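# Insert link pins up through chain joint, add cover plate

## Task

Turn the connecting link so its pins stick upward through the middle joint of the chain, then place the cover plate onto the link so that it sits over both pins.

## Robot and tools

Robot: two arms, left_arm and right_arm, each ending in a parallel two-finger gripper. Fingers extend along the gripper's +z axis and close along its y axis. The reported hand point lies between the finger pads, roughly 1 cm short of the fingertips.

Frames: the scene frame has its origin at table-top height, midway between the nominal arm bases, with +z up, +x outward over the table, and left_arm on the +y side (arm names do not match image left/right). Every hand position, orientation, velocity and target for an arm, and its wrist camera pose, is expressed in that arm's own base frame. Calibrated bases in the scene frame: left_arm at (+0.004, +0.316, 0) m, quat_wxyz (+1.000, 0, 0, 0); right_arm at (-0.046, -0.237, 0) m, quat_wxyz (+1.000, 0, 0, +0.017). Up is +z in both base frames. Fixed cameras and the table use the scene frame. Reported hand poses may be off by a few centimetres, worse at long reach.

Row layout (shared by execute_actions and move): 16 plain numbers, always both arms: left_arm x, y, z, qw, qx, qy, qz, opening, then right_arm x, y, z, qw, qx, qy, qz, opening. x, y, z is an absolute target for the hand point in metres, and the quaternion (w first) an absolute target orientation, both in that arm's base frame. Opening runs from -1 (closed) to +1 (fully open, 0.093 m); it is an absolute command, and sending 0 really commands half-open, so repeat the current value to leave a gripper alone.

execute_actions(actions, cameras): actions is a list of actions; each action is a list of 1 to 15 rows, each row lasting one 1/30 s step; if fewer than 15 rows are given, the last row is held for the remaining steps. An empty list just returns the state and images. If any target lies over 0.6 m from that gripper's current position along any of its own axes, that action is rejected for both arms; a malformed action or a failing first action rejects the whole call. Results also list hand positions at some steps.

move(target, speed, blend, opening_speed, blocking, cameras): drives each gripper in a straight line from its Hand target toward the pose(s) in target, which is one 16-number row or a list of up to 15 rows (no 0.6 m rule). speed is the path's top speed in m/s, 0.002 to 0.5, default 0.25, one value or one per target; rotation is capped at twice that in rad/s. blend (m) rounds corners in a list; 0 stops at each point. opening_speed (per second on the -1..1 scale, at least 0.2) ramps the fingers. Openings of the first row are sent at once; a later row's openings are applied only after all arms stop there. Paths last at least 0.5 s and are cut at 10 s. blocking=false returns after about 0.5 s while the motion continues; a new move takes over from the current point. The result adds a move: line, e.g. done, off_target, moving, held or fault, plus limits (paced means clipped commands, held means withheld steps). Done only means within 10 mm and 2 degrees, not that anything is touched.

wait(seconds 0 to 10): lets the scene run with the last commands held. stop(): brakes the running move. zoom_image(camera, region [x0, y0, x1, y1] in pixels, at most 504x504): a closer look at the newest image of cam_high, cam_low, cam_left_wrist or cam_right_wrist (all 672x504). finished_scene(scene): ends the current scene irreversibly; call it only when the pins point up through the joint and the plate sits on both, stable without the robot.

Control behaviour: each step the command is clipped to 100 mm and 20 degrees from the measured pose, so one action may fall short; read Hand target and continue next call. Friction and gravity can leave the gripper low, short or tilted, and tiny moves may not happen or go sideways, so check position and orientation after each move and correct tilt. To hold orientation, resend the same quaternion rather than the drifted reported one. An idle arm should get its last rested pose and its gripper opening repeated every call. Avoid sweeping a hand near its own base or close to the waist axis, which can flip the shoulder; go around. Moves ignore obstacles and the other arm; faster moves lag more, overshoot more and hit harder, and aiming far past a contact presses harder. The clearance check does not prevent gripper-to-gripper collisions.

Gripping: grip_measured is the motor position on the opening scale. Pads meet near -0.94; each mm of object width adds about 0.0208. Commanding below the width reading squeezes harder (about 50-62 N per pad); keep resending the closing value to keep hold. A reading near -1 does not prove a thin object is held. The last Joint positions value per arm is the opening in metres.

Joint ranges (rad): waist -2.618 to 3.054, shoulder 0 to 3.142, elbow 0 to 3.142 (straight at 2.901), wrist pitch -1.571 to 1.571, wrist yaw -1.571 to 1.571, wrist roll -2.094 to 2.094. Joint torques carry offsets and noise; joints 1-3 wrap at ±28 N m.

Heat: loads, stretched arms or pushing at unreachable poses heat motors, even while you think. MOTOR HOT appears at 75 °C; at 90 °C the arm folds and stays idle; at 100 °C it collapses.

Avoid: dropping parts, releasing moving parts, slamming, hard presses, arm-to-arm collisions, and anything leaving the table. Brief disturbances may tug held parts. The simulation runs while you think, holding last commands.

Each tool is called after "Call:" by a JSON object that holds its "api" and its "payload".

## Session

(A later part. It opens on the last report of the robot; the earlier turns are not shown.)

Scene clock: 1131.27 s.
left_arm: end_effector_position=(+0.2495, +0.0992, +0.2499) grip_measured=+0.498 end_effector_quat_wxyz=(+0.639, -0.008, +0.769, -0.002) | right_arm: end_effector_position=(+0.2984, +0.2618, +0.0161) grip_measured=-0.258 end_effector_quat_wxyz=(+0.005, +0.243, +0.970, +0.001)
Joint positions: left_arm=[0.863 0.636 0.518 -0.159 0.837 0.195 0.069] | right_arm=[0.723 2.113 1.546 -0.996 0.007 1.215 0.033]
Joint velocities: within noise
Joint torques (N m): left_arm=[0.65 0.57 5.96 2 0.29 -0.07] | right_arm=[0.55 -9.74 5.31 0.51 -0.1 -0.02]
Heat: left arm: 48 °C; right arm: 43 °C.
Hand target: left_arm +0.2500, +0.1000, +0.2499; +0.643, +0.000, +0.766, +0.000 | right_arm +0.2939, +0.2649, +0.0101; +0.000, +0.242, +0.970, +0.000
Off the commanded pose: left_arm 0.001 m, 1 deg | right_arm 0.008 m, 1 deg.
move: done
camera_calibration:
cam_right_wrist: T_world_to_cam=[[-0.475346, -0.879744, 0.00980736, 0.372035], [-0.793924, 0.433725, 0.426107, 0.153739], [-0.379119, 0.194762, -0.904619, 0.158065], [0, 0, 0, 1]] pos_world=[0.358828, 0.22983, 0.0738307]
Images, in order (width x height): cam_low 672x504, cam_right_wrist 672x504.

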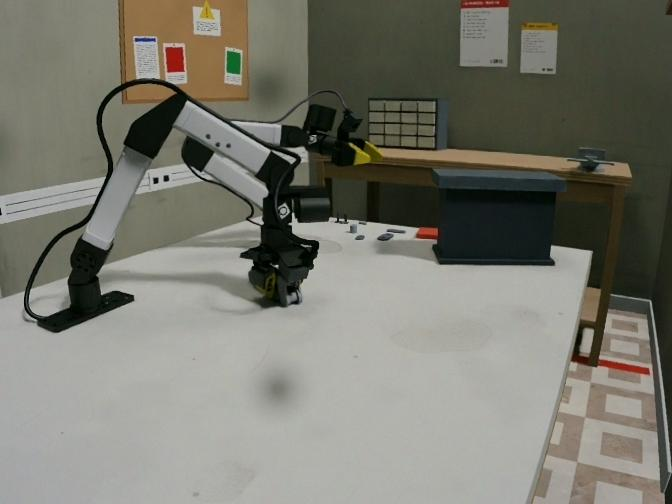

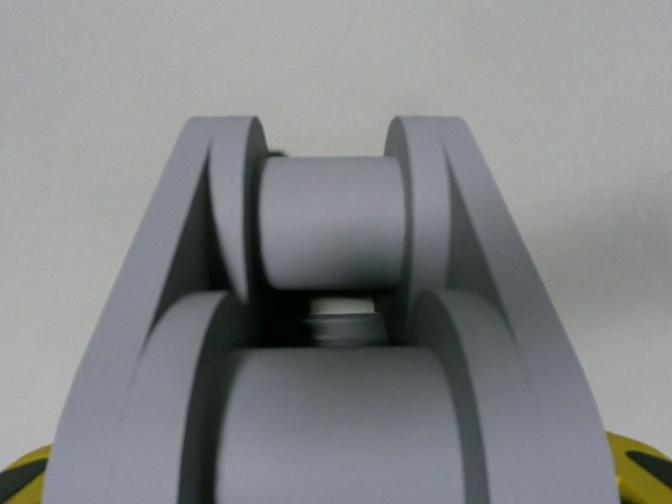

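Call:
{"api": "move", "payload": {"target": [[0.25,0.1,0.25,0.6428,0,0.766,0,0.5,0.2940,0.265,0.010,0,0.2419,0.9703,0,0.3],[0.25,0.1,0.25,0.6428,0,0.766,0,0.5,0.3000,0.262,0.010,0,0.2419,0.9703,0,0.3]], "speed": 0.06, "cameras": ["cam_right_wrist"]}}

Call:
{"api": "move", "payload": {"target": [0.25,0.1,0.25,0.6428,0,0.766,0,0.5,0.3000,0.262,0.010,0,0.2419,0.9703,0,-0.6], "speed": 0.08, "opening_speed": 0.8, "cameras": ["cam_low","cam_right_wrist"]}}

Call:
{"api": "zoom_image", "payload": {"camera": "cam_low", "region": [240, 260, 310, 315]}}

Scene clock: 1161.50 s.
left_arm: end_effector_position=(+0.2495, +0.0992, +0.2499) grip_measured=+0.498 end_effector_quat_wxyz=(+0.639, -0.008, +0.769, -0.002) | right_arm: end_effector_position=(+0.2985, +0.2619, +0.0161) grip_measured=+0.298 end_effector_quat_wxyz=(+0.005, +0.242, +0.970, +0.001)
Joint positions: left_arm=[0.863 0.636 0.518 -0.159 0.837 0.195 0.069] | right_arm=[0.723 2.113 1.546 -0.996 0.007 1.213 0.06]
Joint velocities: within noise
Joint torques (N m): left_arm=[0.64 0.55 5.96 2 0.29 -0.07] | right_arm=[-0.69 -8.59 6.43 0.4 -0.02 -0.11]
Heat: left arm: 48 °C; right arm: 43 °C.
Hand target: left_arm +0.2500, +0.1000, +0.2499; +0.643, +0.000, +0.766, +0.000 | right_arm +0.2999, +0.2620, +0.0101; +0.000, +0.242, +0.970, +0.000
Off the commanded pose: left_arm 0.001 m, 1 deg | right_arm 0.006 m, 1 deg.
move: done
camera_calibration:
cam_right_wrist: T_world_to_cam=[[-0.473334, -0.880832, 0.00947104, 0.371812], [-0.795036, 0.43181, 0.42598, 0.154603], [-0.379306, 0.194101, -0.904683, 0.15831], [0, 0, 0, 1]] pos_world=[0.358954, 0.230016, 0.0738413]
Images, in order (width x height): cam_right_wrist 672x504.

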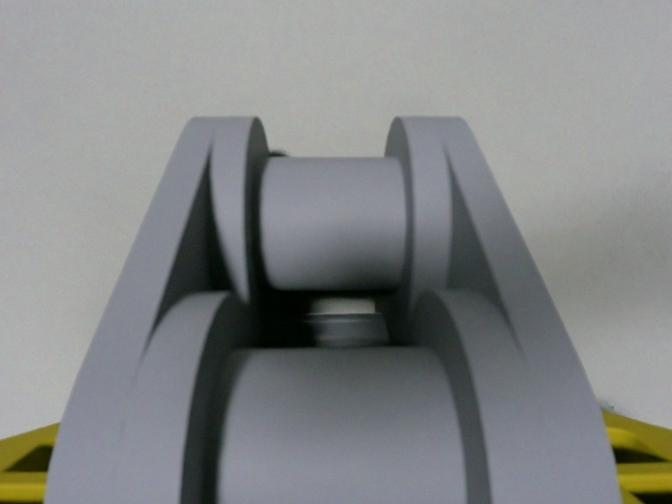

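Scene clock: 1162.83 s.
left_arm: end_effector_position=(+0.2495, +0.0992, +0.2499) grip_measured=+0.498 end_effector_quat_wxyz=(+0.639, -0.008, +0.769, -0.002) | right_arm: end_effector_position=(+0.2985, +0.2619, +0.0161) grip_measured=-0.260 end_effector_quat_wxyz=(+0.005, +0.242, +0.970, +0.001)
Joint positions: left_arm=[0.863 0.636 0.518 -0.159 0.837 0.195 0.069] | right_arm=[0.723 2.113 1.546 -0.996 0.007 1.213 0.033]
Joint velocities: within noise
Joint torques (N m): left_arm=[0.65 0.55 5.97 2 0.29 -0.07] | right_arm=[-1.03 -8.84 6.45 0.37 0 -0.09]
Heat: left arm: 48 °C; right arm: 43 °C.
Hand target: left_arm +0.2500, +0.1000, +0.2499; +0.643, +0.000, +0.766, +0.000 | right_arm +0.2999, +0.2620, +0.0101; +0.000, +0.242, +0.970, +0.000
Off the commanded pose: left_arm 0.001 m, 1 deg | right_arm 0.006 m, 1 deg.
move: done
camera_calibration:
cam_right_wrist: T_world_to_cam=[[-0.472998, -0.881013, 0.00947466, 0.371758], [-0.7952, 0.431508, 0.425978, 0.154731], [-0.379381, 0.193953, -0.904684, 0.158371], [0, 0, 0, 1]] pos_world=[0.358966, 0.23004, 0.0738414]
Images, in order (width x height): cam_low 672x504, cam_right_wrist 672x504.

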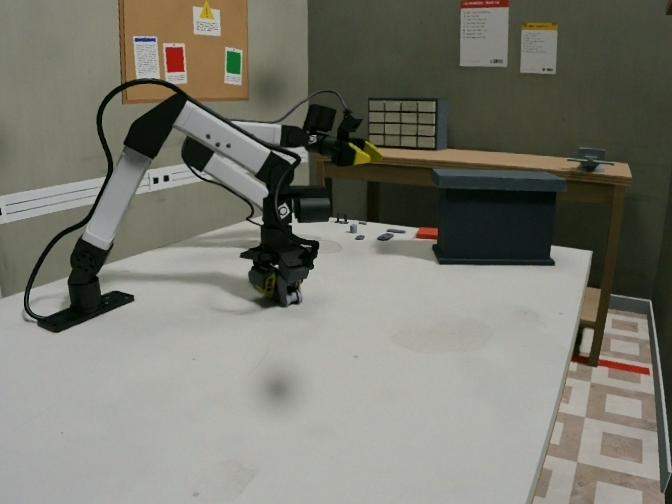

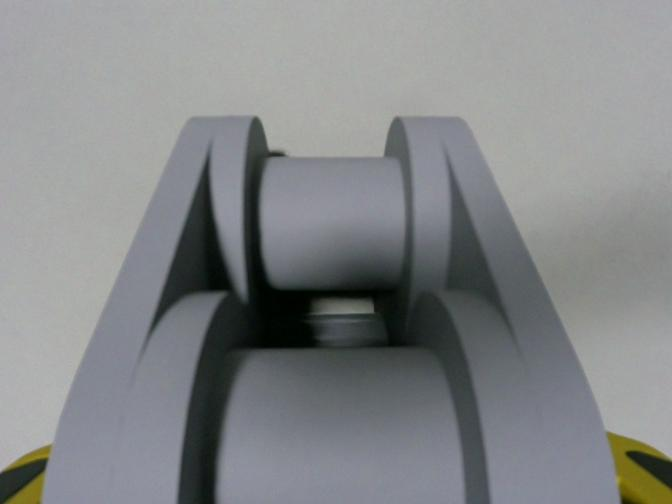

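Scaled by 7.200 from the camera's 672x504 image, which has a finer 960x720 frame.

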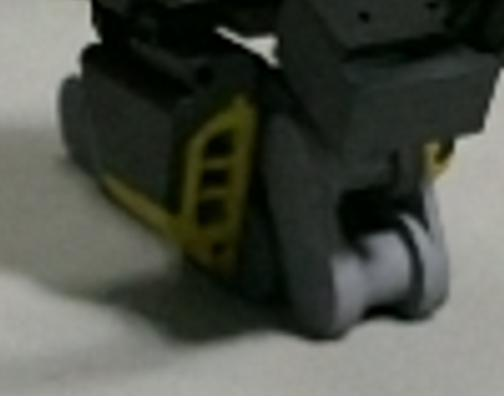

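Call:
{"api": "move", "payload": {"target": [[0.25,0.1,0.25,0.6428,0,0.766,0,0.5,0.3000,0.262,0.010,0,0.2419,0.9703,0,0.5],[0.25,0.1,0.25,0.6428,0,0.766,0,0.5,0.306,0.259,0.010,0,0.2419,0.9703,0,0.5]], "speed": 0.08, "cameras": []}}

Scene clock: 1168.93 s.
left_arm: end_effector_position=(+0.2495, +0.0992, +0.2499) grip_measured=+0.498 end_effector_quat_wxyz=(+0.639, -0.008, +0.769, -0.002) | right_arm: end_effector_position=(+0.3010, +0.2575, +0.0124) grip_measured=+0.498 end_effector_quat_wxyz=(+0.002, +0.242, +0.970, -0.002)
Joint positions: left_arm=[0.863 0.636 0.518 -0.159 0.837 0.195 0.069] | right_arm=[0.71 2.123 1.546 -0.996 0.005 1.198 0.069]
Joint velocities: within noise
Joint torques (N m): left_arm=[0.66 0.55 5.96 2 0.29 -0.07] | right_arm=[-0.99 -8.87 7.87 0.39 0.05 -0.1]
Heat: left arm: 48 °C; right arm: 43 °C.
Hand target: left_arm +0.2500, +0.1000, +0.2499; +0.643, +0.000, +0.766, +0.000 | right_arm +0.3059, +0.2589, +0.0100; +0.000, +0.242, +0.970, +0.000
Off the commanded pose: left_arm 0.001 m, 1 deg | right_arm 0.006 m, 0 deg.
move: done
No camera images: "cameras" was empty.

Call:
{"api": "move", "payload": {"target": [0.25,0.1,0.25,0.6428,0,0.766,0,0.5,0.306,0.259,0.010,0,0.2419,0.9703,0,-0.6], "speed": 0.08, "opening_speed": 0.8, "cameras": ["cam_low","cam_right_wrist"]}}

Call:
{"api": "zoom_image", "payload": {"camera": "cam_low", "region": [240, 260, 310, 315]}}

Scene clock: 1174.87 s.
left_arm: end_effector_position=(+0.2495, +0.0992, +0.2499) grip_measured=+0.498 end_effector_quat_wxyz=(+0.639, -0.008, +0.769, -0.002) | right_arm: end_effector_position=(+0.3010, +0.2575, +0.0124) grip_measured=-0.247 end_effector_quat_wxyz=(+0.002, +0.241, +0.971, -0.002)
Joint positions: left_arm=[0.863 0.636 0.518 -0.159 0.837 0.195 0.069] | right_arm=[0.71 2.123 1.546 -0.996 0.005 1.197 0.033]
Joint velocities: within noise
Joint torques (N m): left_arm=[0.65 0.55 5.96 2 0.29 -0.07] | right_arm=[-1.06 -8.88 8.12 0.37 -0.01 -0.05]
Heat: left arm: 48 °C; right arm: 43 °C.
Hand target: left_arm +0.2500, +0.1000, +0.2499; +0.643, +0.000, +0.766, +0.000 | right_arm +0.3059, +0.2589, +0.0100; +0.000, +0.242, +0.970, +0.000
Off the commanded pose: left_arm 0.001 m, 1 deg | right_arm 0.006 m, 0 deg.
move: done
camera_calibration:
cam_right_wrist: T_world_to_cam=[[-0.470854, -0.882024, 0.0181779, 0.368608], [-0.792431, 0.431903, 0.430713, 0.159229], [-0.38775, 0.188398, -0.902306, 0.160718], [0, 0, 0, 1]] pos_world=[0.362057, 0.226071, 0.0697344]
Images, in order (width x height): cam_low 672x504, cam_right_wrist 672x504.

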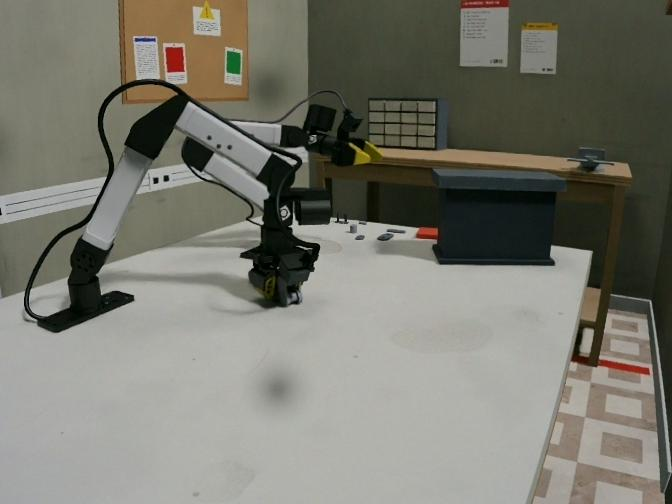

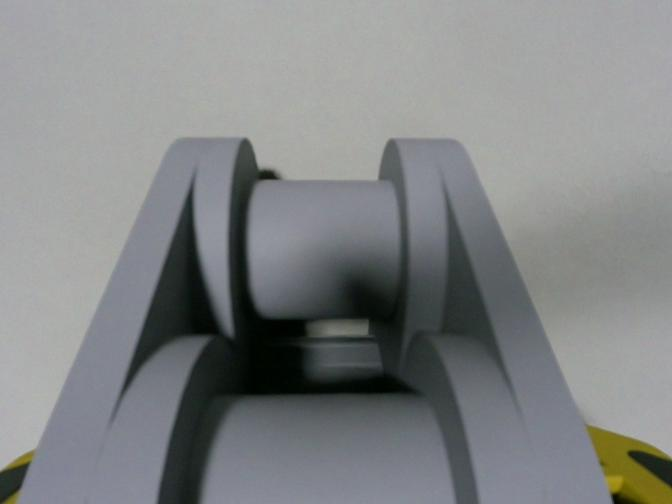

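Scaled by 7.200 from the camera's 672x504 image, which has a finer 960x720 frame.

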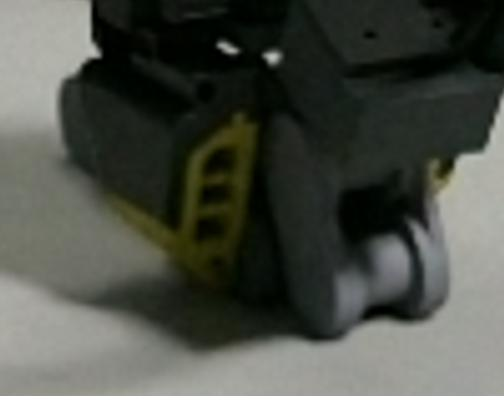

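Call:
{"api": "move", "payload": {"target": [[0.25,0.1,0.25,0.6428,0,0.766,0,0.5,0.306,0.259,0.010,0,0.2419,0.9703,0,0.6],[0.25,0.1,0.25,0.6428,0,0.766,0,0.5,0.2905,0.2665,0.010,0,0.2419,0.9703,0,0.6]], "speed": 0.08, "cameras": ["cam_right_wrist"]}}

Scene clock: 1187.97 s.
left_arm: end_effector_position=(+0.2495, +0.0992, +0.2499) grip_measured=+0.498 end_effector_quat_wxyz=(+0.639, -0.008, +0.769, -0.002) | right_arm: end_effector_position=(+0.2953, +0.2634, +0.0119) grip_measured=+0.598 end_effector_quat_wxyz=(+0.002, +0.244, +0.970, -0.003)
Joint positions: left_arm=[0.863 0.636 0.518 -0.159 0.837 0.195 0.069] | right_arm=[0.731 2.123 1.544 -0.995 0.007 1.224 0.074]
Joint velocities: within noise
Joint torques (N m): left_arm=[0.65 0.57 5.96 2 0.29 -0.07] | right_arm=[0.58 -10.99 4.48 0.44 -0.05 0.03]
Heat: left arm: 48 °C; right arm: 45 °C.
Hand target: left_arm +0.2500, +0.1000, +0.2499; +0.643, +0.000, +0.766, +0.000 | right_arm +0.2905, +0.2664, +0.0100; +0.000, +0.242, +0.970, +0.000
Off the commanded pose: left_arm 0.001 m, 1 deg | right_arm 0.006 m, 0 deg.
move: done
camera_calibration:
cam_right_wrist: T_world_to_cam=[[-0.476236, -0.879106, 0.0192924, 0.372009], [-0.790041, 0.437414, 0.42954, 0.150231], [-0.38605, 0.189321, -0.902842, 0.156259], [0, 0, 0, 1]] pos_world=[0.356177, 0.231739, 0.0693698]
Images, in order (width x height): cam_right_wrist 672x504.

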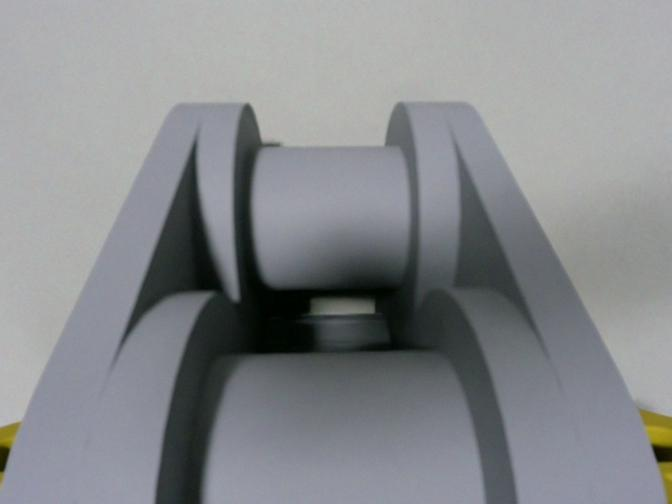

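Call:
{"api": "move", "payload": {"target": [0.25,0.1,0.25,0.6428,0,0.766,0,0.5,0.2905,0.2665,0.010,0,0.2419,0.9703,0,-0.6], "speed": 0.08, "opening_speed": 0.8, "cameras": ["cam_low"]}}

Scene clock: 1197.00 s.
left_arm: end_effector_position=(+0.2495, +0.0992, +0.2499) grip_measured=+0.498 end_effector_quat_wxyz=(+0.639, -0.008, +0.769, -0.002) | right_arm: end_effector_position=(+0.2965, +0.2662, +0.0116) grip_measured=-0.245 end_effector_quat_wxyz=(+0.005, +0.244, +0.970, +0.002)
Joint positions: left_arm=[0.863 0.636 0.518 -0.159 0.837 0.195 0.069] | right_arm=[0.734 2.123 1.543 -0.982 0.007 1.227 0.033]
Joint velocities: within noise
Joint torques (N m): left_arm=[0.64 0.54 5.96 2 0.29 -0.07] | right_arm=[0.13 -11.17 4.49 0.38 -0.06 0.07]
Heat: left arm: 48 °C; right arm: 46 °C.
Hand target: left_arm +0.2500, +0.1000, +0.2499; +0.643, +0.000, +0.766, +0.000 | right_arm +0.2906, +0.2664, +0.0100; +0.000, +0.242, +0.970, +0.000
Off the commanded pose: left_arm 0.001 m, 1 deg | right_arm 0.006 m, 1 deg.
move: done
Images, in order (width x height): cam_low 672x504.

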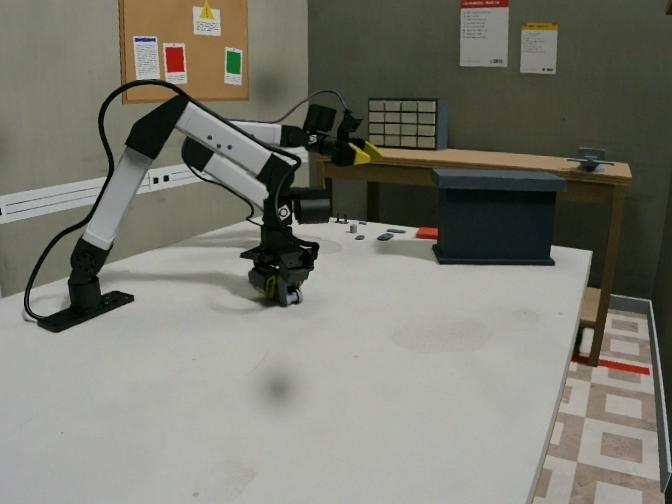

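Call:
{"api": "move", "payload": {"target": [[0.25,0.1,0.25,0.6428,0,0.766,0,0.5,0.296,0.266,0.035,0.0,0.2419,0.9703,0.0,-0.6],[0.25,0.1,0.25,0.6428,0,0.766,0,0.5,0.298,0.268,0.060,0.0626,0.2337,0.9372,0.2511,-0.6]], "speed": 0.15, "blend": 0.01, "cameras": ["cam_low","cam_right_wrist"]}}

Call:
{"api": "zoom_image", "payload": {"camera": "cam_low", "region": [220, 230, 330, 320]}}

Scene clock: 1227.33 s.
left_arm: end_effector_position=(+0.2495, +0.0992, +0.2499) grip_measured=+0.498 end_effector_quat_wxyz=(+0.639, -0.008, +0.769, -0.002) | right_arm: end_effector_position=(+0.2844, +0.2563, +0.0399) grip_measured=-0.245 end_effector_quat_wxyz=(+0.039, +0.241, +0.948, +0.204)
Joint positions: left_arm=[0.863 0.636 0.518 -0.159 0.837 0.195 0.069] | right_arm=[0.65 1.749 1.054 -0.499 -0.19 1.185 0.033]
Joint velocities: within noise
Joint torques (N m): left_arm=[0.65 0.55 5.96 2 0.29 -0.07] | right_arm=[-1.09 -11.08 6.83 1.81 -0.29 -0.02]
Heat: left arm: 48 °C; right arm: 50 °C.
Hand target: left_arm +0.2500, +0.1000, +0.2499; +0.643, +0.000, +0.766, +0.000 | right_arm +0.2972, +0.2671, +0.0610; +0.063, +0.233, +0.938, +0.250
Off the commanded pose: left_arm 0.001 m, 1 deg | right_arm 0.027 m, 6 deg.
move: off_target (right_arm)
camera_calibration:
cam_right_wrist: T_world_to_cam=[[-0.446199, -0.803731, -0.393604, 0.348592], [-0.864431, 0.273219, 0.422031, 0.19622], [-0.231659, 0.528553, -0.81668, 0.0444111], [0, 0, 0, 1]] pos_world=[0.335448, 0.203089, 0.0906658]
Images, in order (width x height): cam_low 672x504, cam_right_wrist 672x504.

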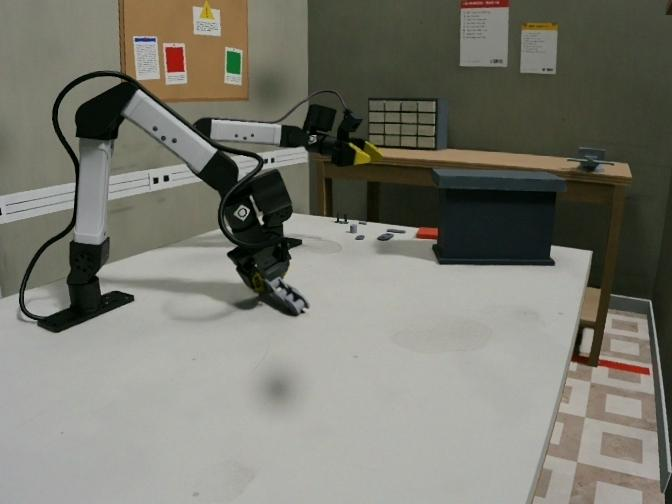

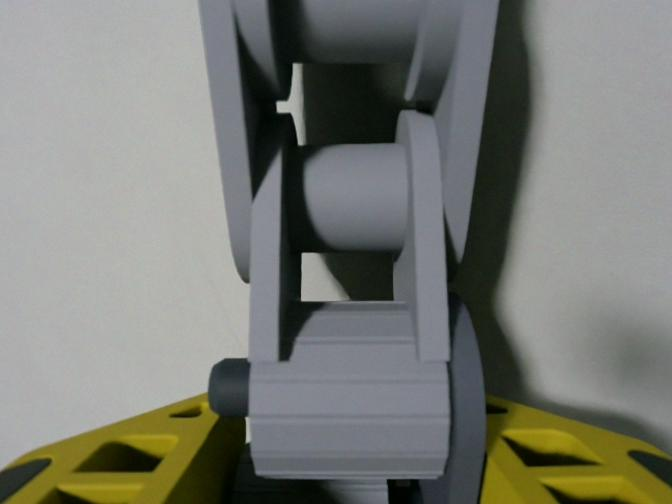

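Scaled by 4.582 from the camera's 672x504 image, which has a finer 960x720 frame.

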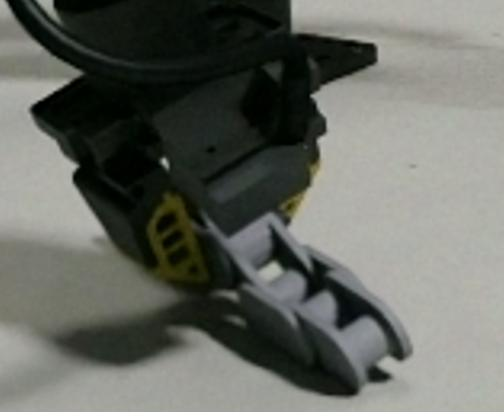

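Call:
{"api": "move", "payload": {"target": [0.25,0.1,0.25,0.6428,0,0.766,0,0.5,0.312,0.28,0.085,0.131,0.203,0.817,0.524,-0.6], "speed": 0.2, "cameras": ["cam_low","cam_right_wrist"]}}

Call:
{"api": "zoom_image", "payload": {"camera": "cam_low", "region": [220, 230, 330, 320]}}

Scene clock: 1236.13 s.
left_arm: end_effector_position=(+0.2495, +0.0992, +0.2499) grip_measured=+0.498 end_effector_quat_wxyz=(+0.639, -0.008, +0.769, -0.002) | right_arm: end_effector_position=(+0.2972, +0.2662, +0.0536) grip_measured=-0.246 end_effector_quat_wxyz=(+0.102, +0.233, +0.846, +0.469)
Joint positions: left_arm=[0.863 0.636 0.518 -0.159 0.837 0.195 0.069] | right_arm=[0.546 1.658 0.579 0.436 -0.45 1.311 0.033]
Joint velocities: within noise
Joint torques (N m): left_arm=[0.65 0.55 5.96 2 0.29 -0.07] | right_arm=[-1.11 -6.98 7.01 3.25 -0.58 0.03]
Heat: left arm: 48 °C; right arm: 49 °C.
Hand target: left_arm +0.2500, +0.1000, +0.2499; +0.643, +0.000, +0.766, +0.000 | right_arm +0.3097, +0.2782, +0.0856; +0.130, +0.202, +0.819, +0.520
Off the commanded pose: left_arm 0.001 m, 1 deg | right_arm 0.037 m, 9 deg.
move: off_target (right_arm)
camera_calibration:
cam_right_wrist: T_world_to_cam=[[-0.307102, -0.461076, -0.832525, 0.258659], [-0.95119, 0.120752, 0.284, 0.272634], [-0.0304164, 0.879107, -0.475654, -0.118158], [0, 0, 0, 1]] pos_world=[0.335167, 0.190214, 0.0817098]
Images, in order (width x height): cam_low 672x504, cam_right_wrist 672x504.

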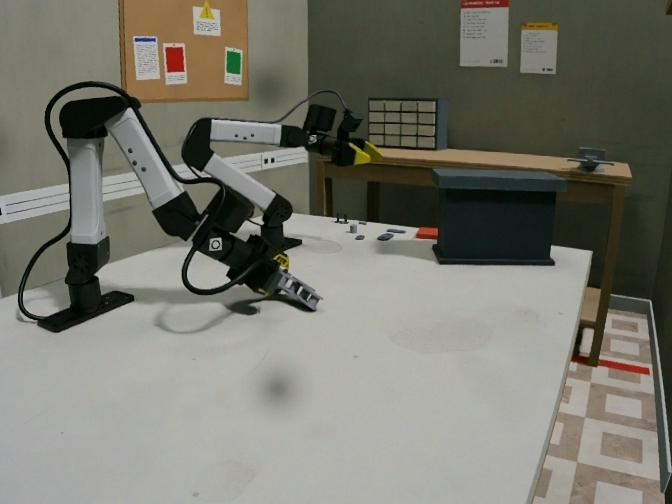

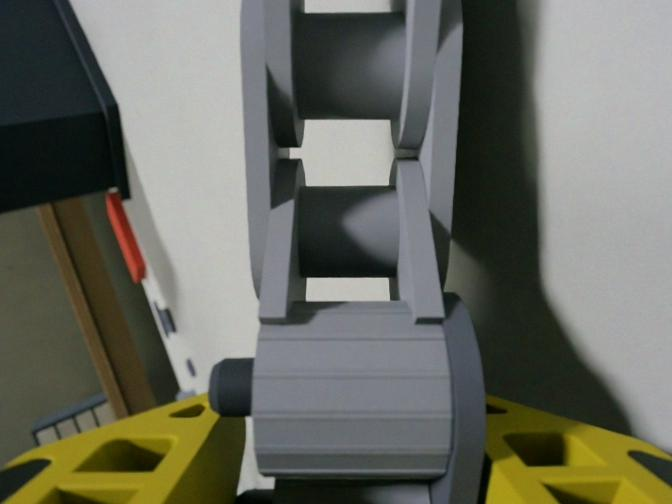

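Scaled by 4.582 from the camera's 672x504 image, which has a finer 960x720 frame.

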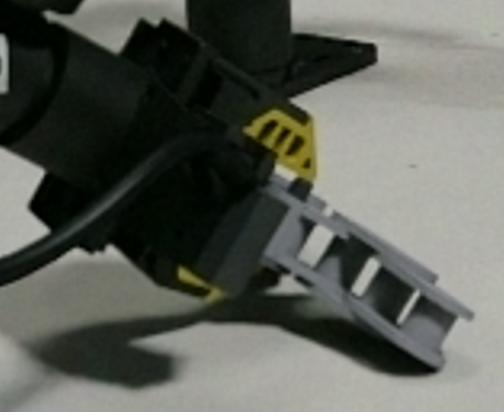

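Call:
{"api": "move", "payload": {"target": [0.25,0.1,0.25,0.6428,0,0.766,0,0.5,0.312,0.285,0.078,0.1711,0.1711,0.6861,0.6862,-0.6], "speed": 0.2, "cameras": ["cam_low","cam_right_wrist"]}}

Call:
{"api": "zoom_image", "payload": {"camera": "cam_low", "region": [220, 230, 330, 320]}}

Scene clock: 1249.87 s.
left_arm: end_effector_position=(+0.2495, +0.0992, +0.2499) grip_measured=+0.498 end_effector_quat_wxyz=(+0.639, -0.008, +0.769, -0.002) | right_arm: end_effector_position=(+0.3034, +0.2777, +0.0488) grip_measured=-0.246 end_effector_quat_wxyz=(+0.136, +0.204, +0.736, +0.630)
Joint positions: left_arm=[0.863 0.636 0.518 -0.159 0.837 0.195 0.069] | right_arm=[0.524 2.1 0.43 1.471 -0.555 1.523 0.033]
Joint velocities: within noise
Joint torques (N m): left_arm=[0.65 0.55 5.97 2 0.29 -0.07] | right_arm=[-0.27 -7.24 5.34 3.31 -0.23 0.05]
Heat: left arm: 48 °C; right arm: 46 °C.
Hand target: left_arm +0.2500, +0.1000, +0.2499; +0.643, +0.000, +0.766, +0.000 | right_arm +0.3105, +0.2841, +0.0777; +0.163, +0.172, +0.707, +0.667
Off the commanded pose: left_arm 0.001 m, 1 deg | right_arm 0.031 m, 10 deg.
joint sent to its limit (right arm) — joint 4 (wrist pitch), upper limit. The joint targets are off in orientation, not in position.
move: off_target (right_arm)
camera_calibration:
cam_right_wrist: T_world_to_cam=[[-0.138705, -0.132307, -0.981456, 0.126753], [-0.989921, 0.0471499, 0.133545, 0.317981], [0.0286066, 0.990087, -0.137514, -0.195565], [0, 0, 0, 1]] pos_world=[0.337951, 0.195404, 0.0550448]
Images, in order (width x height): cam_low 672x504, cam_right_wrist 672x504.

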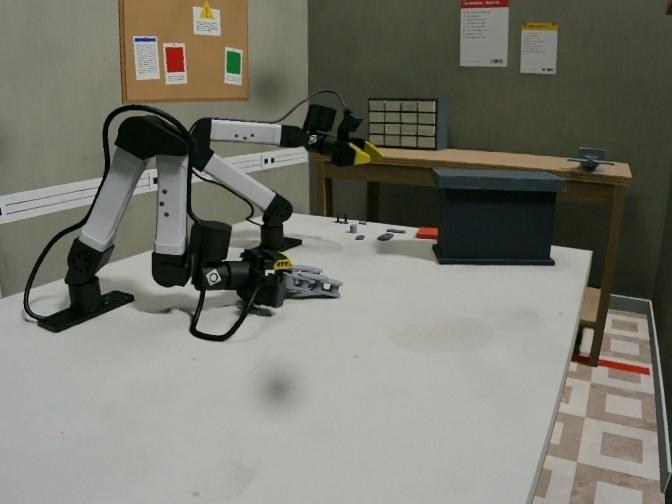

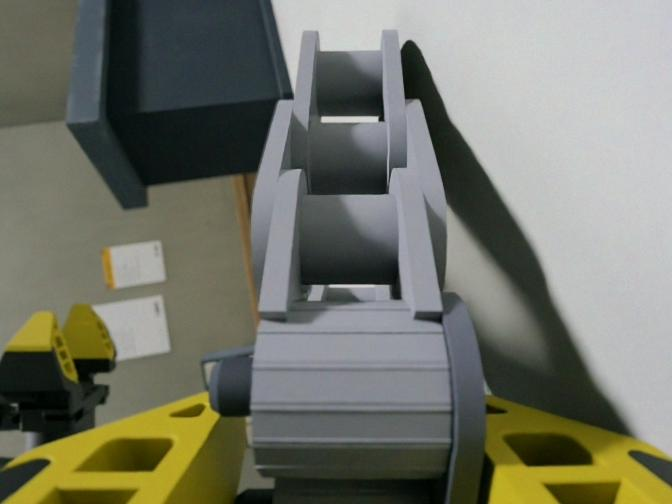

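Scaled by 4.582 from the camera's 672x504 image, which has a finer 960x720 frame.

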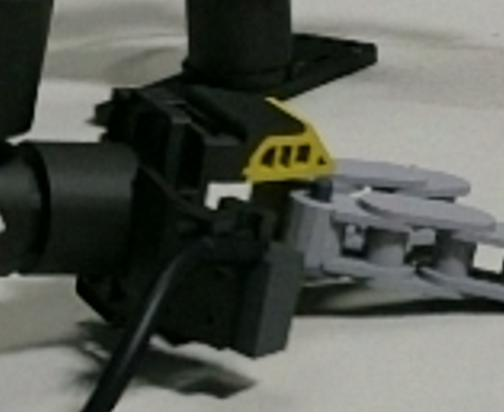

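Call:
{"api": "move", "payload": {"target": [0.25,0.1,0.25,0.6428,0,0.766,0,0.5,0.310,0.283,0.058,0.163,0.172,0.707,0.667,-0.6], "speed": 0.1, "cameras": ["cam_low"]}}

Call:
{"api": "zoom_image", "payload": {"camera": "cam_low", "region": [220, 230, 360, 330]}}

Scene clock: 1258.40 s.
left_arm: end_effector_position=(+0.2495, +0.0992, +0.2499) grip_measured=+0.498 end_effector_quat_wxyz=(+0.639, -0.008, +0.769, -0.002) | right_arm: end_effector_position=(+0.3024, +0.2773, +0.0479) grip_measured=-0.246 end_effector_quat_wxyz=(+0.140, +0.192, +0.732, +0.639)
Joint positions: left_arm=[0.863 0.636 0.518 -0.159 0.837 0.195 0.069] | right_arm=[0.517 2.139 0.43 1.535 -0.574 1.516 0.033]
Joint velocities: within noise
Joint torques (N m): left_arm=[0.65 0.54 5.98 2 0.28 -0.07] | right_arm=[-0.05 -5.94 5.41 2.61 -0.14 -0.12]
Heat: left arm: 48 °C; right arm: 46 °C.
Hand target: left_arm +0.2500, +0.1000, +0.2499; +0.643, +0.000, +0.766, +0.000 | right_arm +0.3096, +0.2826, +0.0583; +0.157, +0.173, +0.720, +0.653
Off the commanded pose: left_arm 0.001 m, 1 deg | right_arm 0.014 m, 6 deg.
joint sent to its limit (right arm) — joint 4 (wrist pitch), upper limit. The joint targets still meet the commanded pose.
move: off_target (right_arm)
Images, in order (width x height): cam_low 672x504.

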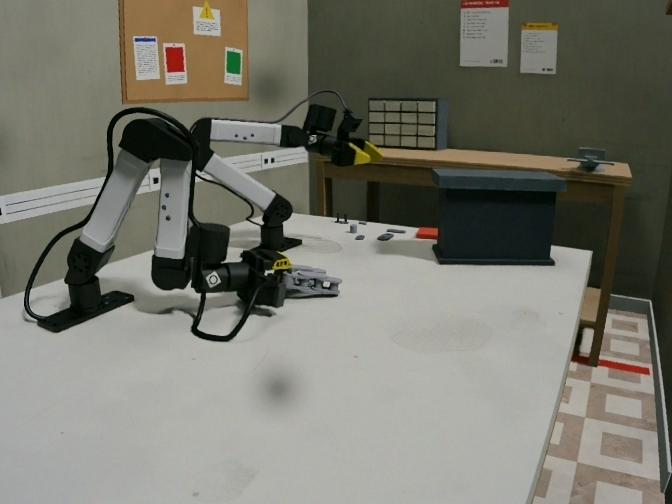

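Scaled by 3.600 from the camera's 672x504 image, which has a finer 960x720 frame.

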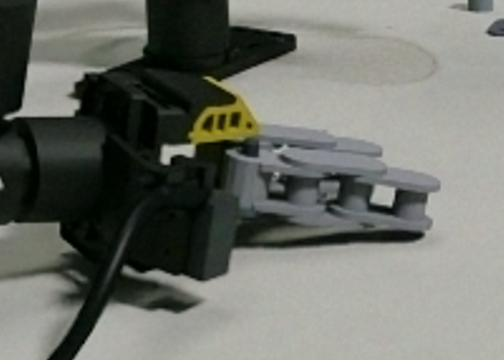

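Call:
{"api": "move", "payload": {"target": [0.25,0.1,0.25,0.6428,0,0.766,0,0.5,0.310,0.283,0.046,0.157,0.173,0.72,0.653,-0.6], "speed": 0.1, "cameras": ["cam_low"]}}

Call:
{"api": "zoom_image", "payload": {"camera": "cam_low", "region": [220, 230, 360, 330]}}

Scene clock: 1264.23 s.
left_arm: end_effector_position=(+0.2495, +0.0992, +0.2499) grip_measured=+0.498 end_effector_quat_wxyz=(+0.639, -0.008, +0.769, -0.002) | right_arm: end_effector_position=(+0.3009, +0.2772, +0.0471) grip_measured=-0.246 end_effector_quat_wxyz=(+0.146, +0.178, +0.730, +0.643)
Joint positions: left_arm=[0.863 0.636 0.518 -0.159 0.837 0.195 0.069] | right_arm=[0.513 2.167 0.43 1.58 -0.59 1.499 0.033]
Joint velocities: within noise
Joint torques (N m): left_arm=[0.66 0.55 5.96 2 0.29 -0.07] | right_arm=[0.06 -5.09 6.5 2.1 -0.03 -0.09]
Heat: left arm: 48 °C; right arm: 45 °C.
Hand target: left_arm +0.2500, +0.1000, +0.2499; +0.643, +0.000, +0.766, +0.000 | right_arm +0.3096, +0.2827, +0.0463; +0.153, +0.173, +0.728, +0.645
Off the commanded pose: left_arm 0.001 m, 1 deg | right_arm 0.011 m, 2 deg.
joint read past its limit (right arm) — joint 4 (wrist pitch), upper limit.
joint sent to its limit (right arm) — joint 4 (wrist pitch), upper limit. The joint targets still meet the commanded pose.
move: off_target (right_arm)
Images, in order (width x height): cam_low 672x504.

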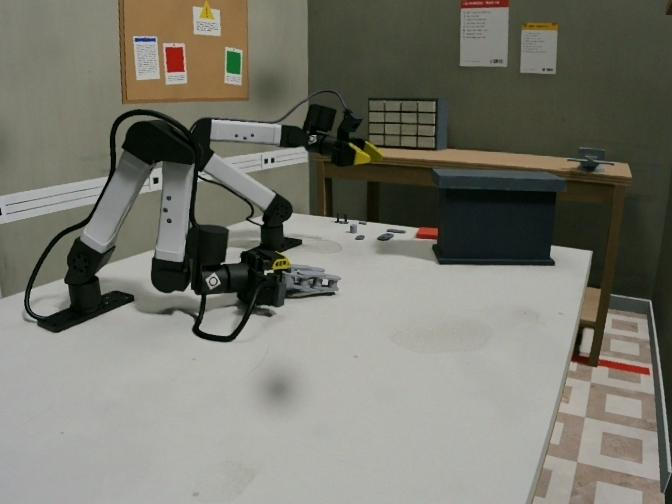

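Scaled by 3.600 from the camera's 672x504 image, which has a finer 960x720 frame.

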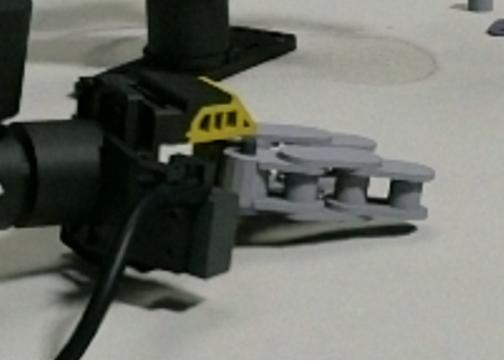

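Call:
{"api": "move", "payload": {"target": [0.25,0.1,0.25,0.6428,0,0.766,0,0.5,0.310,0.283,0.048,0.1388,0.1982,0.7949,0.5566,-0.6], "speed": 0.15, "cameras": ["cam_low"]}}

Call:
{"api": "zoom_image", "payload": {"camera": "cam_low", "region": [220, 230, 360, 330]}}

Scene clock: 1273.80 s.
left_arm: end_effector_position=(+0.2495, +0.0992, +0.2499) grip_measured=+0.498 end_effector_quat_wxyz=(+0.639, -0.008, +0.769, -0.002) | right_arm: end_effector_position=(+0.3083, +0.2828, +0.0492) grip_measured=-0.246 end_effector_quat_wxyz=(+0.136, +0.193, +0.788, +0.568)
Joint positions: left_arm=[0.863 0.636 0.518 -0.159 0.837 0.195 0.069] | right_arm=[0.539 1.911 0.495 1.041 -0.524 1.382 0.033]
Joint velocities: within noise
Joint torques (N m): left_arm=[0.65 0.55 5.96 2 0.29 -0.07] | right_arm=[-0.01 -8.98 5.45 1.55 0.11 -0.17]
Heat: left arm: 48 °C; right arm: 44 °C.
Hand target: left_arm +0.2500, +0.1000, +0.2499; +0.643, +0.000, +0.766, +0.000 | right_arm +0.3099, +0.2829, +0.0481; +0.139, +0.198, +0.794, +0.557
Off the commanded pose: left_arm 0.001 m, 1 deg | right_arm 0.002 m, 2 deg.
move: done
Images, in order (width x height): cam_low 672x504.

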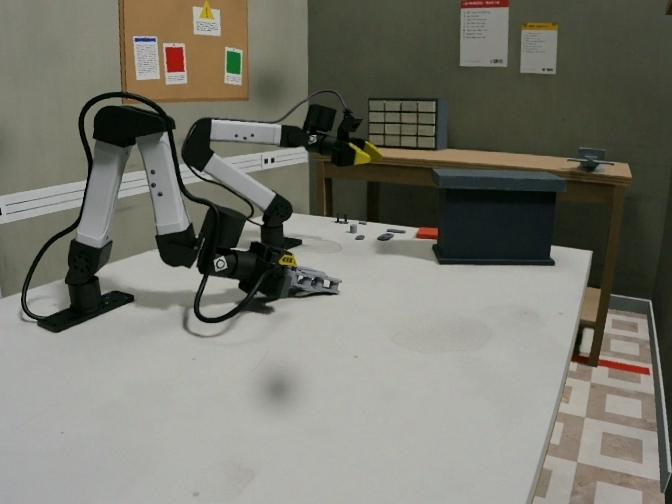

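Scaled by 3.600 from the camera's 672x504 image, which has a finer 960x720 frame.

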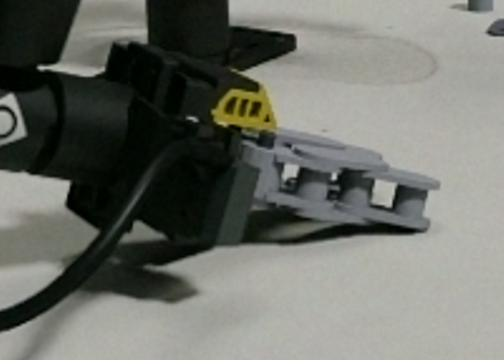

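Lower to ~.036.

Call:
{"api": "move", "payload": {"target": [0.25,0.1,0.25,0.6428,0,0.766,0,0.5,0.310,0.283,0.028,0.1388,0.1982,0.7949,0.5566,-0.6], "speed": 0.1, "cameras": ["cam_low"]}}

Call:
{"api": "zoom_image", "payload": {"camera": "cam_low", "region": [220, 230, 360, 330]}}

Scene clock: 1280.23 s.
left_arm: end_effector_position=(+0.2495, +0.0992, +0.2499) grip_measured=+0.498 end_effector_quat_wxyz=(+0.639, -0.008, +0.769, -0.002) | right_arm: end_effector_position=(+0.3108, +0.2843, +0.0438) grip_measured=-0.246 end_effector_quat_wxyz=(+0.144, +0.187, +0.782, +0.577)
Joint positions: left_arm=[0.863 0.636 0.518 -0.159 0.837 0.195 0.069] | right_arm=[0.539 1.972 0.495 1.131 -0.524 1.382 0.033]
Joint velocities: within noise
Joint torques (N m): left_arm=[0.65 0.57 5.96 2 0.29 -0.07] | right_arm=[0.27 -5.35 4.15 1.68 0.09 -0.15]
Heat: left arm: 48 °C; right arm: 44 °C.
Hand target: left_arm +0.2500, +0.1000, +0.2499; +0.643, +0.000, +0.766, +0.000 | right_arm +0.3094, +0.2825, +0.0283; +0.139, +0.198, +0.795, +0.557
Off the commanded pose: left_arm 0.001 m, 1 deg | right_arm 0.016 m, 3 deg.
move: off_target (right_arm)
Images, in order (width x height): cam_low 672x504.

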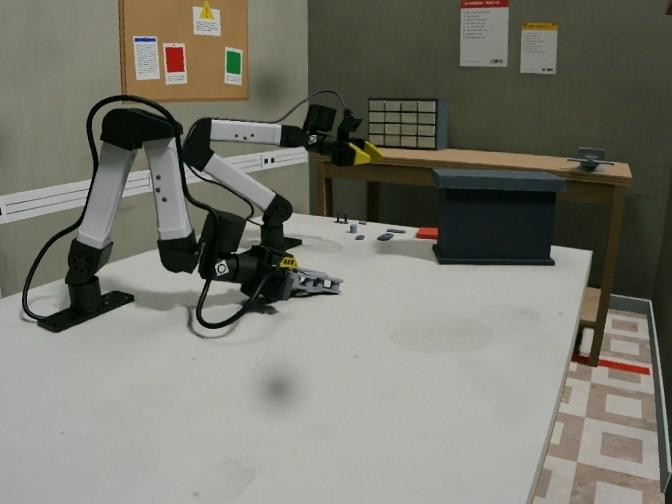

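Scaled by 3.600 from the camera's 672x504 image, which has a finer 960x720 frame.

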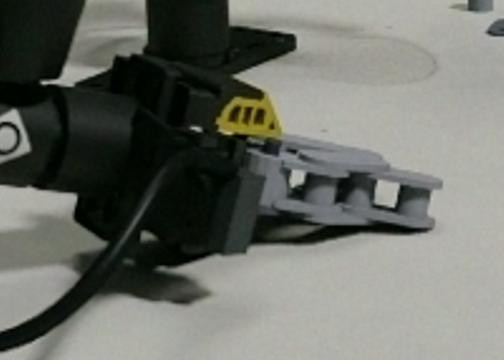

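Call:
{"api": "move", "payload": {"target": [[0.25,0.1,0.25,0.6428,0,0.766,0,0.5,0.310,0.283,0.040,0.1313,0.2050,0.8223,0.5145,-0.6]], "speed": 0.1, "cameras": []}}

Call:
{"api": "move", "payload": {"target": [[0.25,0.1,0.25,0.6428,0,0.766,0,0.5,0.310,0.283,0.040,0.1313,0.2050,0.8223,0.5145,0.1]], "speed": 0.1, "opening_speed": 0.4, "cameras": ["cam_low","cam_right_wrist"]}}

Call:
{"api": "zoom_image", "payload": {"camera": "cam_low", "region": [220, 230, 360, 330]}}

Scene clock: 1296.00 s.
left_arm: end_effector_position=(+0.2495, +0.0992, +0.2499) grip_measured=+0.498 end_effector_quat_wxyz=(+0.639, -0.008, +0.769, -0.002) | right_arm: end_effector_position=(+0.3116, +0.2874, +0.0518) grip_measured=-0.246 end_effector_quat_wxyz=(+0.137, +0.191, +0.807, +0.542)
Joint positions: left_arm=[0.863 0.636 0.518 -0.159 0.837 0.195 0.069] | right_arm=[0.556 1.852 0.545 0.869 -0.493 1.337 0.033]
Joint velocities: within noise
Joint torques (N m): left_arm=[0.66 0.54 5.96 2 0.28 -0.07] | right_arm=[0.02 -8.24 5.39 1.2 0.17 -0.17]
Heat: left arm: 48 °C; right arm: 43 °C.
Hand target: left_arm +0.2500, +0.1000, +0.2499; +0.643, +0.000, +0.766, +0.000 | right_arm +0.3094, +0.2826, +0.0402; +0.132, +0.204, +0.821, +0.516
Off the commanded pose: left_arm 0.001 m, 1 deg | right_arm 0.013 m, 4 deg.
move: off_target (right_arm)
No camera images: "cameras" was empty.

Scene clock: 1297.97 s.
left_arm: end_effector_position=(+0.2495, +0.0992, +0.2499) grip_measured=+0.498 end_effector_quat_wxyz=(+0.639, -0.008, +0.769, -0.002) | right_arm: end_effector_position=(+0.3095, +0.2838, +0.0432) grip_measured=+0.098 end_effector_quat_wxyz=(+0.132, +0.198, +0.817, +0.525)
Joint positions: left_arm=[0.863 0.636 0.518 -0.159 0.837 0.195 0.069] | right_arm=[0.556 1.846 0.545 0.816 -0.479 1.324 0.05]
Joint velocities: within noise
Joint torques (N m): left_arm=[0.65 0.57 5.98 2 0.29 -0.07] | right_arm=[0.16 -7.43 5.49 1.71 0.04 -0.09]
Heat: left arm: 48 °C; right arm: 43 °C.
Hand target: left_arm +0.2500, +0.1000, +0.2499; +0.643, +0.000, +0.766, +0.000 | right_arm +0.3099, +0.2830, +0.0400; +0.131, +0.205, +0.822, +0.515
Off the commanded pose: left_arm 0.001 m, 1 deg | right_arm 0.003 m, 2 deg.
move: done
camera_calibration:
cam_right_wrist: T_world_to_cam=[[-0.193764, -0.380096, -0.904424, 0.206946], [-0.981028, 0.0691243, 0.181125, 0.313401], [-0.00632709, 0.922361, -0.386278, -0.161741], [0, 0, 0, 1]] pos_world=[0.34653, 0.206179, 0.067925]
Images, in order (width x height): cam_low 672x504, cam_right_wrist 672x504.

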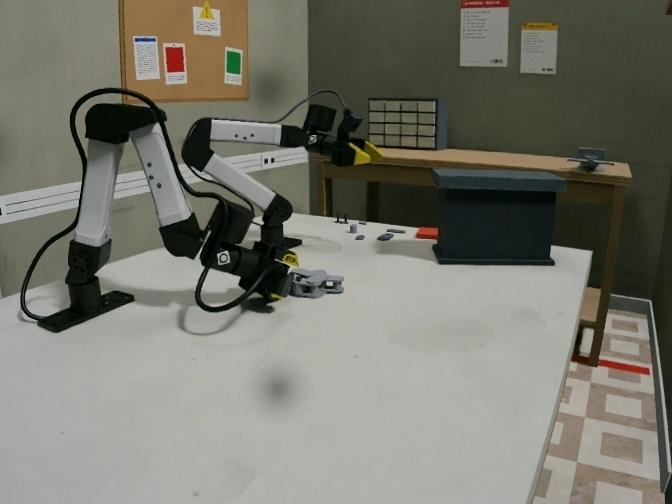

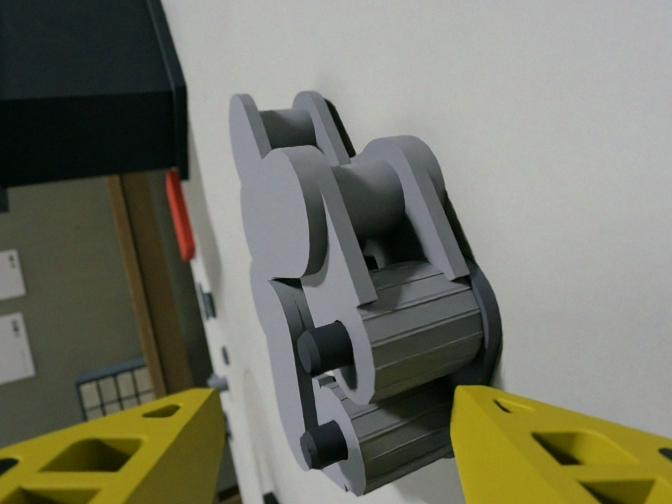

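Scaled by 3.600 from the camera's 672x504 image, which has a finer 960x720 frame.

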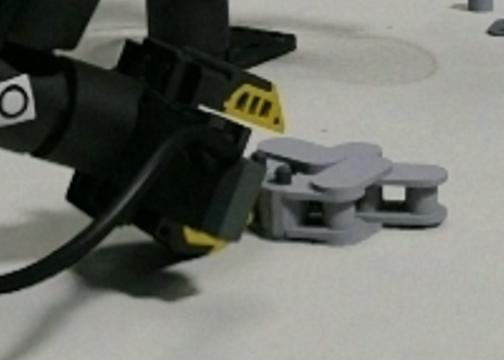

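Call:
{"api": "move", "payload": {"target": [[0.25,0.1,0.25,0.6428,0,0.766,0,0.5,0.285,0.235,0.075,0.1313,0.2050,0.8223,0.5145,0.3],[0.25,0.1,0.25,0.6428,0,0.766,0,0.5,0.27,0.22,0.20,0.1313,0.2050,0.8223,0.5145,0.3]], "speed": [0.1,0.25], "blend": 0.01, "cameras": ["cam_low","cam_right_wrist"]}}

Call:
{"api": "zoom_image", "payload": {"camera": "cam_low", "region": [230, 240, 360, 330]}}

Scene clock: 1307.33 s.
left_arm: end_effector_position=(+0.2495, +0.0992, +0.2499) grip_measured=+0.498 end_effector_quat_wxyz=(+0.639, -0.008, +0.769, -0.002) | right_arm: end_effector_position=(+0.2671, +0.2206, +0.1949) grip_measured=+0.299 end_effector_quat_wxyz=(+0.132, +0.206, +0.822, +0.515)
Joint positions: left_arm=[0.863 0.636 0.518 -0.159 0.837 0.195 0.069] | right_arm=[0.421 1.106 0.695 -0.135 -0.579 1.243 0.06]
Joint velocities: within noise
Joint torques (N m): left_arm=[0.65 0.54 5.98 2 0.29 -0.07] | right_arm=[-1.28 -2.15 10.32 1.73 -0.29 -0.11]
Heat: left arm: 48 °C; right arm: 42 °C.
Hand target: left_arm +0.2500, +0.1000, +0.2499; +0.643, +0.000, +0.766, +0.000 | right_arm +0.2699, +0.2200, +0.1999; +0.131, +0.205, +0.822, +0.515
Off the commanded pose: left_arm 0.001 m, 1 deg | right_arm 0.006 m, 0 deg.
move: done
camera_calibration:
cam_right_wrist: T_world_to_cam=[[-0.210591, -0.394927, -0.894251, 0.317653], [-0.977573, 0.0862463, 0.192125, 0.241929], [0.00125065, 0.914655, -0.404233, -0.0419324], [0, 0, 0, 1]] pos_world=[0.30345, 0.142938, 0.220631]
Images, in order (width x height): cam_low 672x504, cam_right_wrist 672x504.

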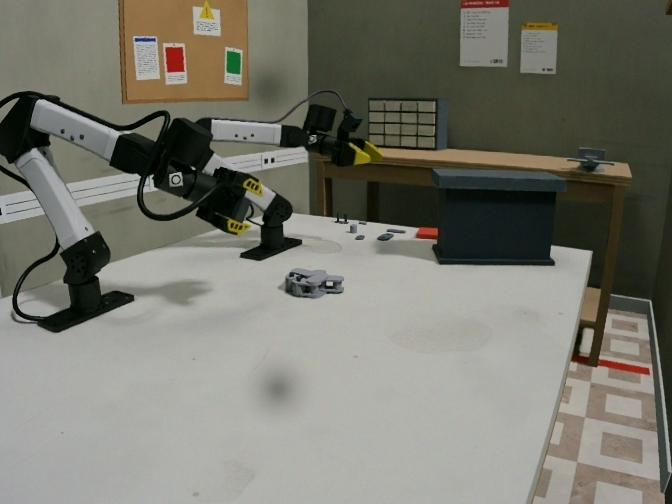

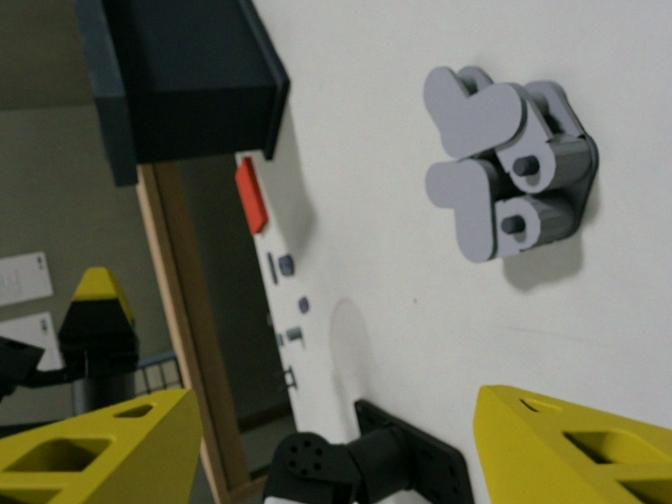

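Scaled by 3.877 from the camera's 672x504 image, which has a finer 960x720 frame.

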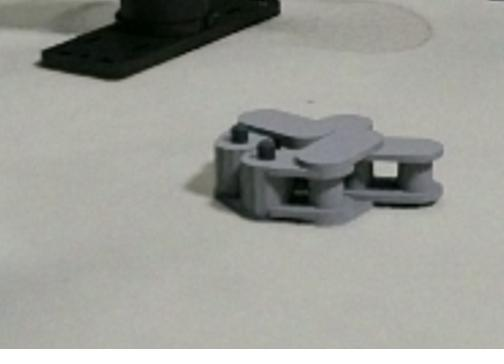

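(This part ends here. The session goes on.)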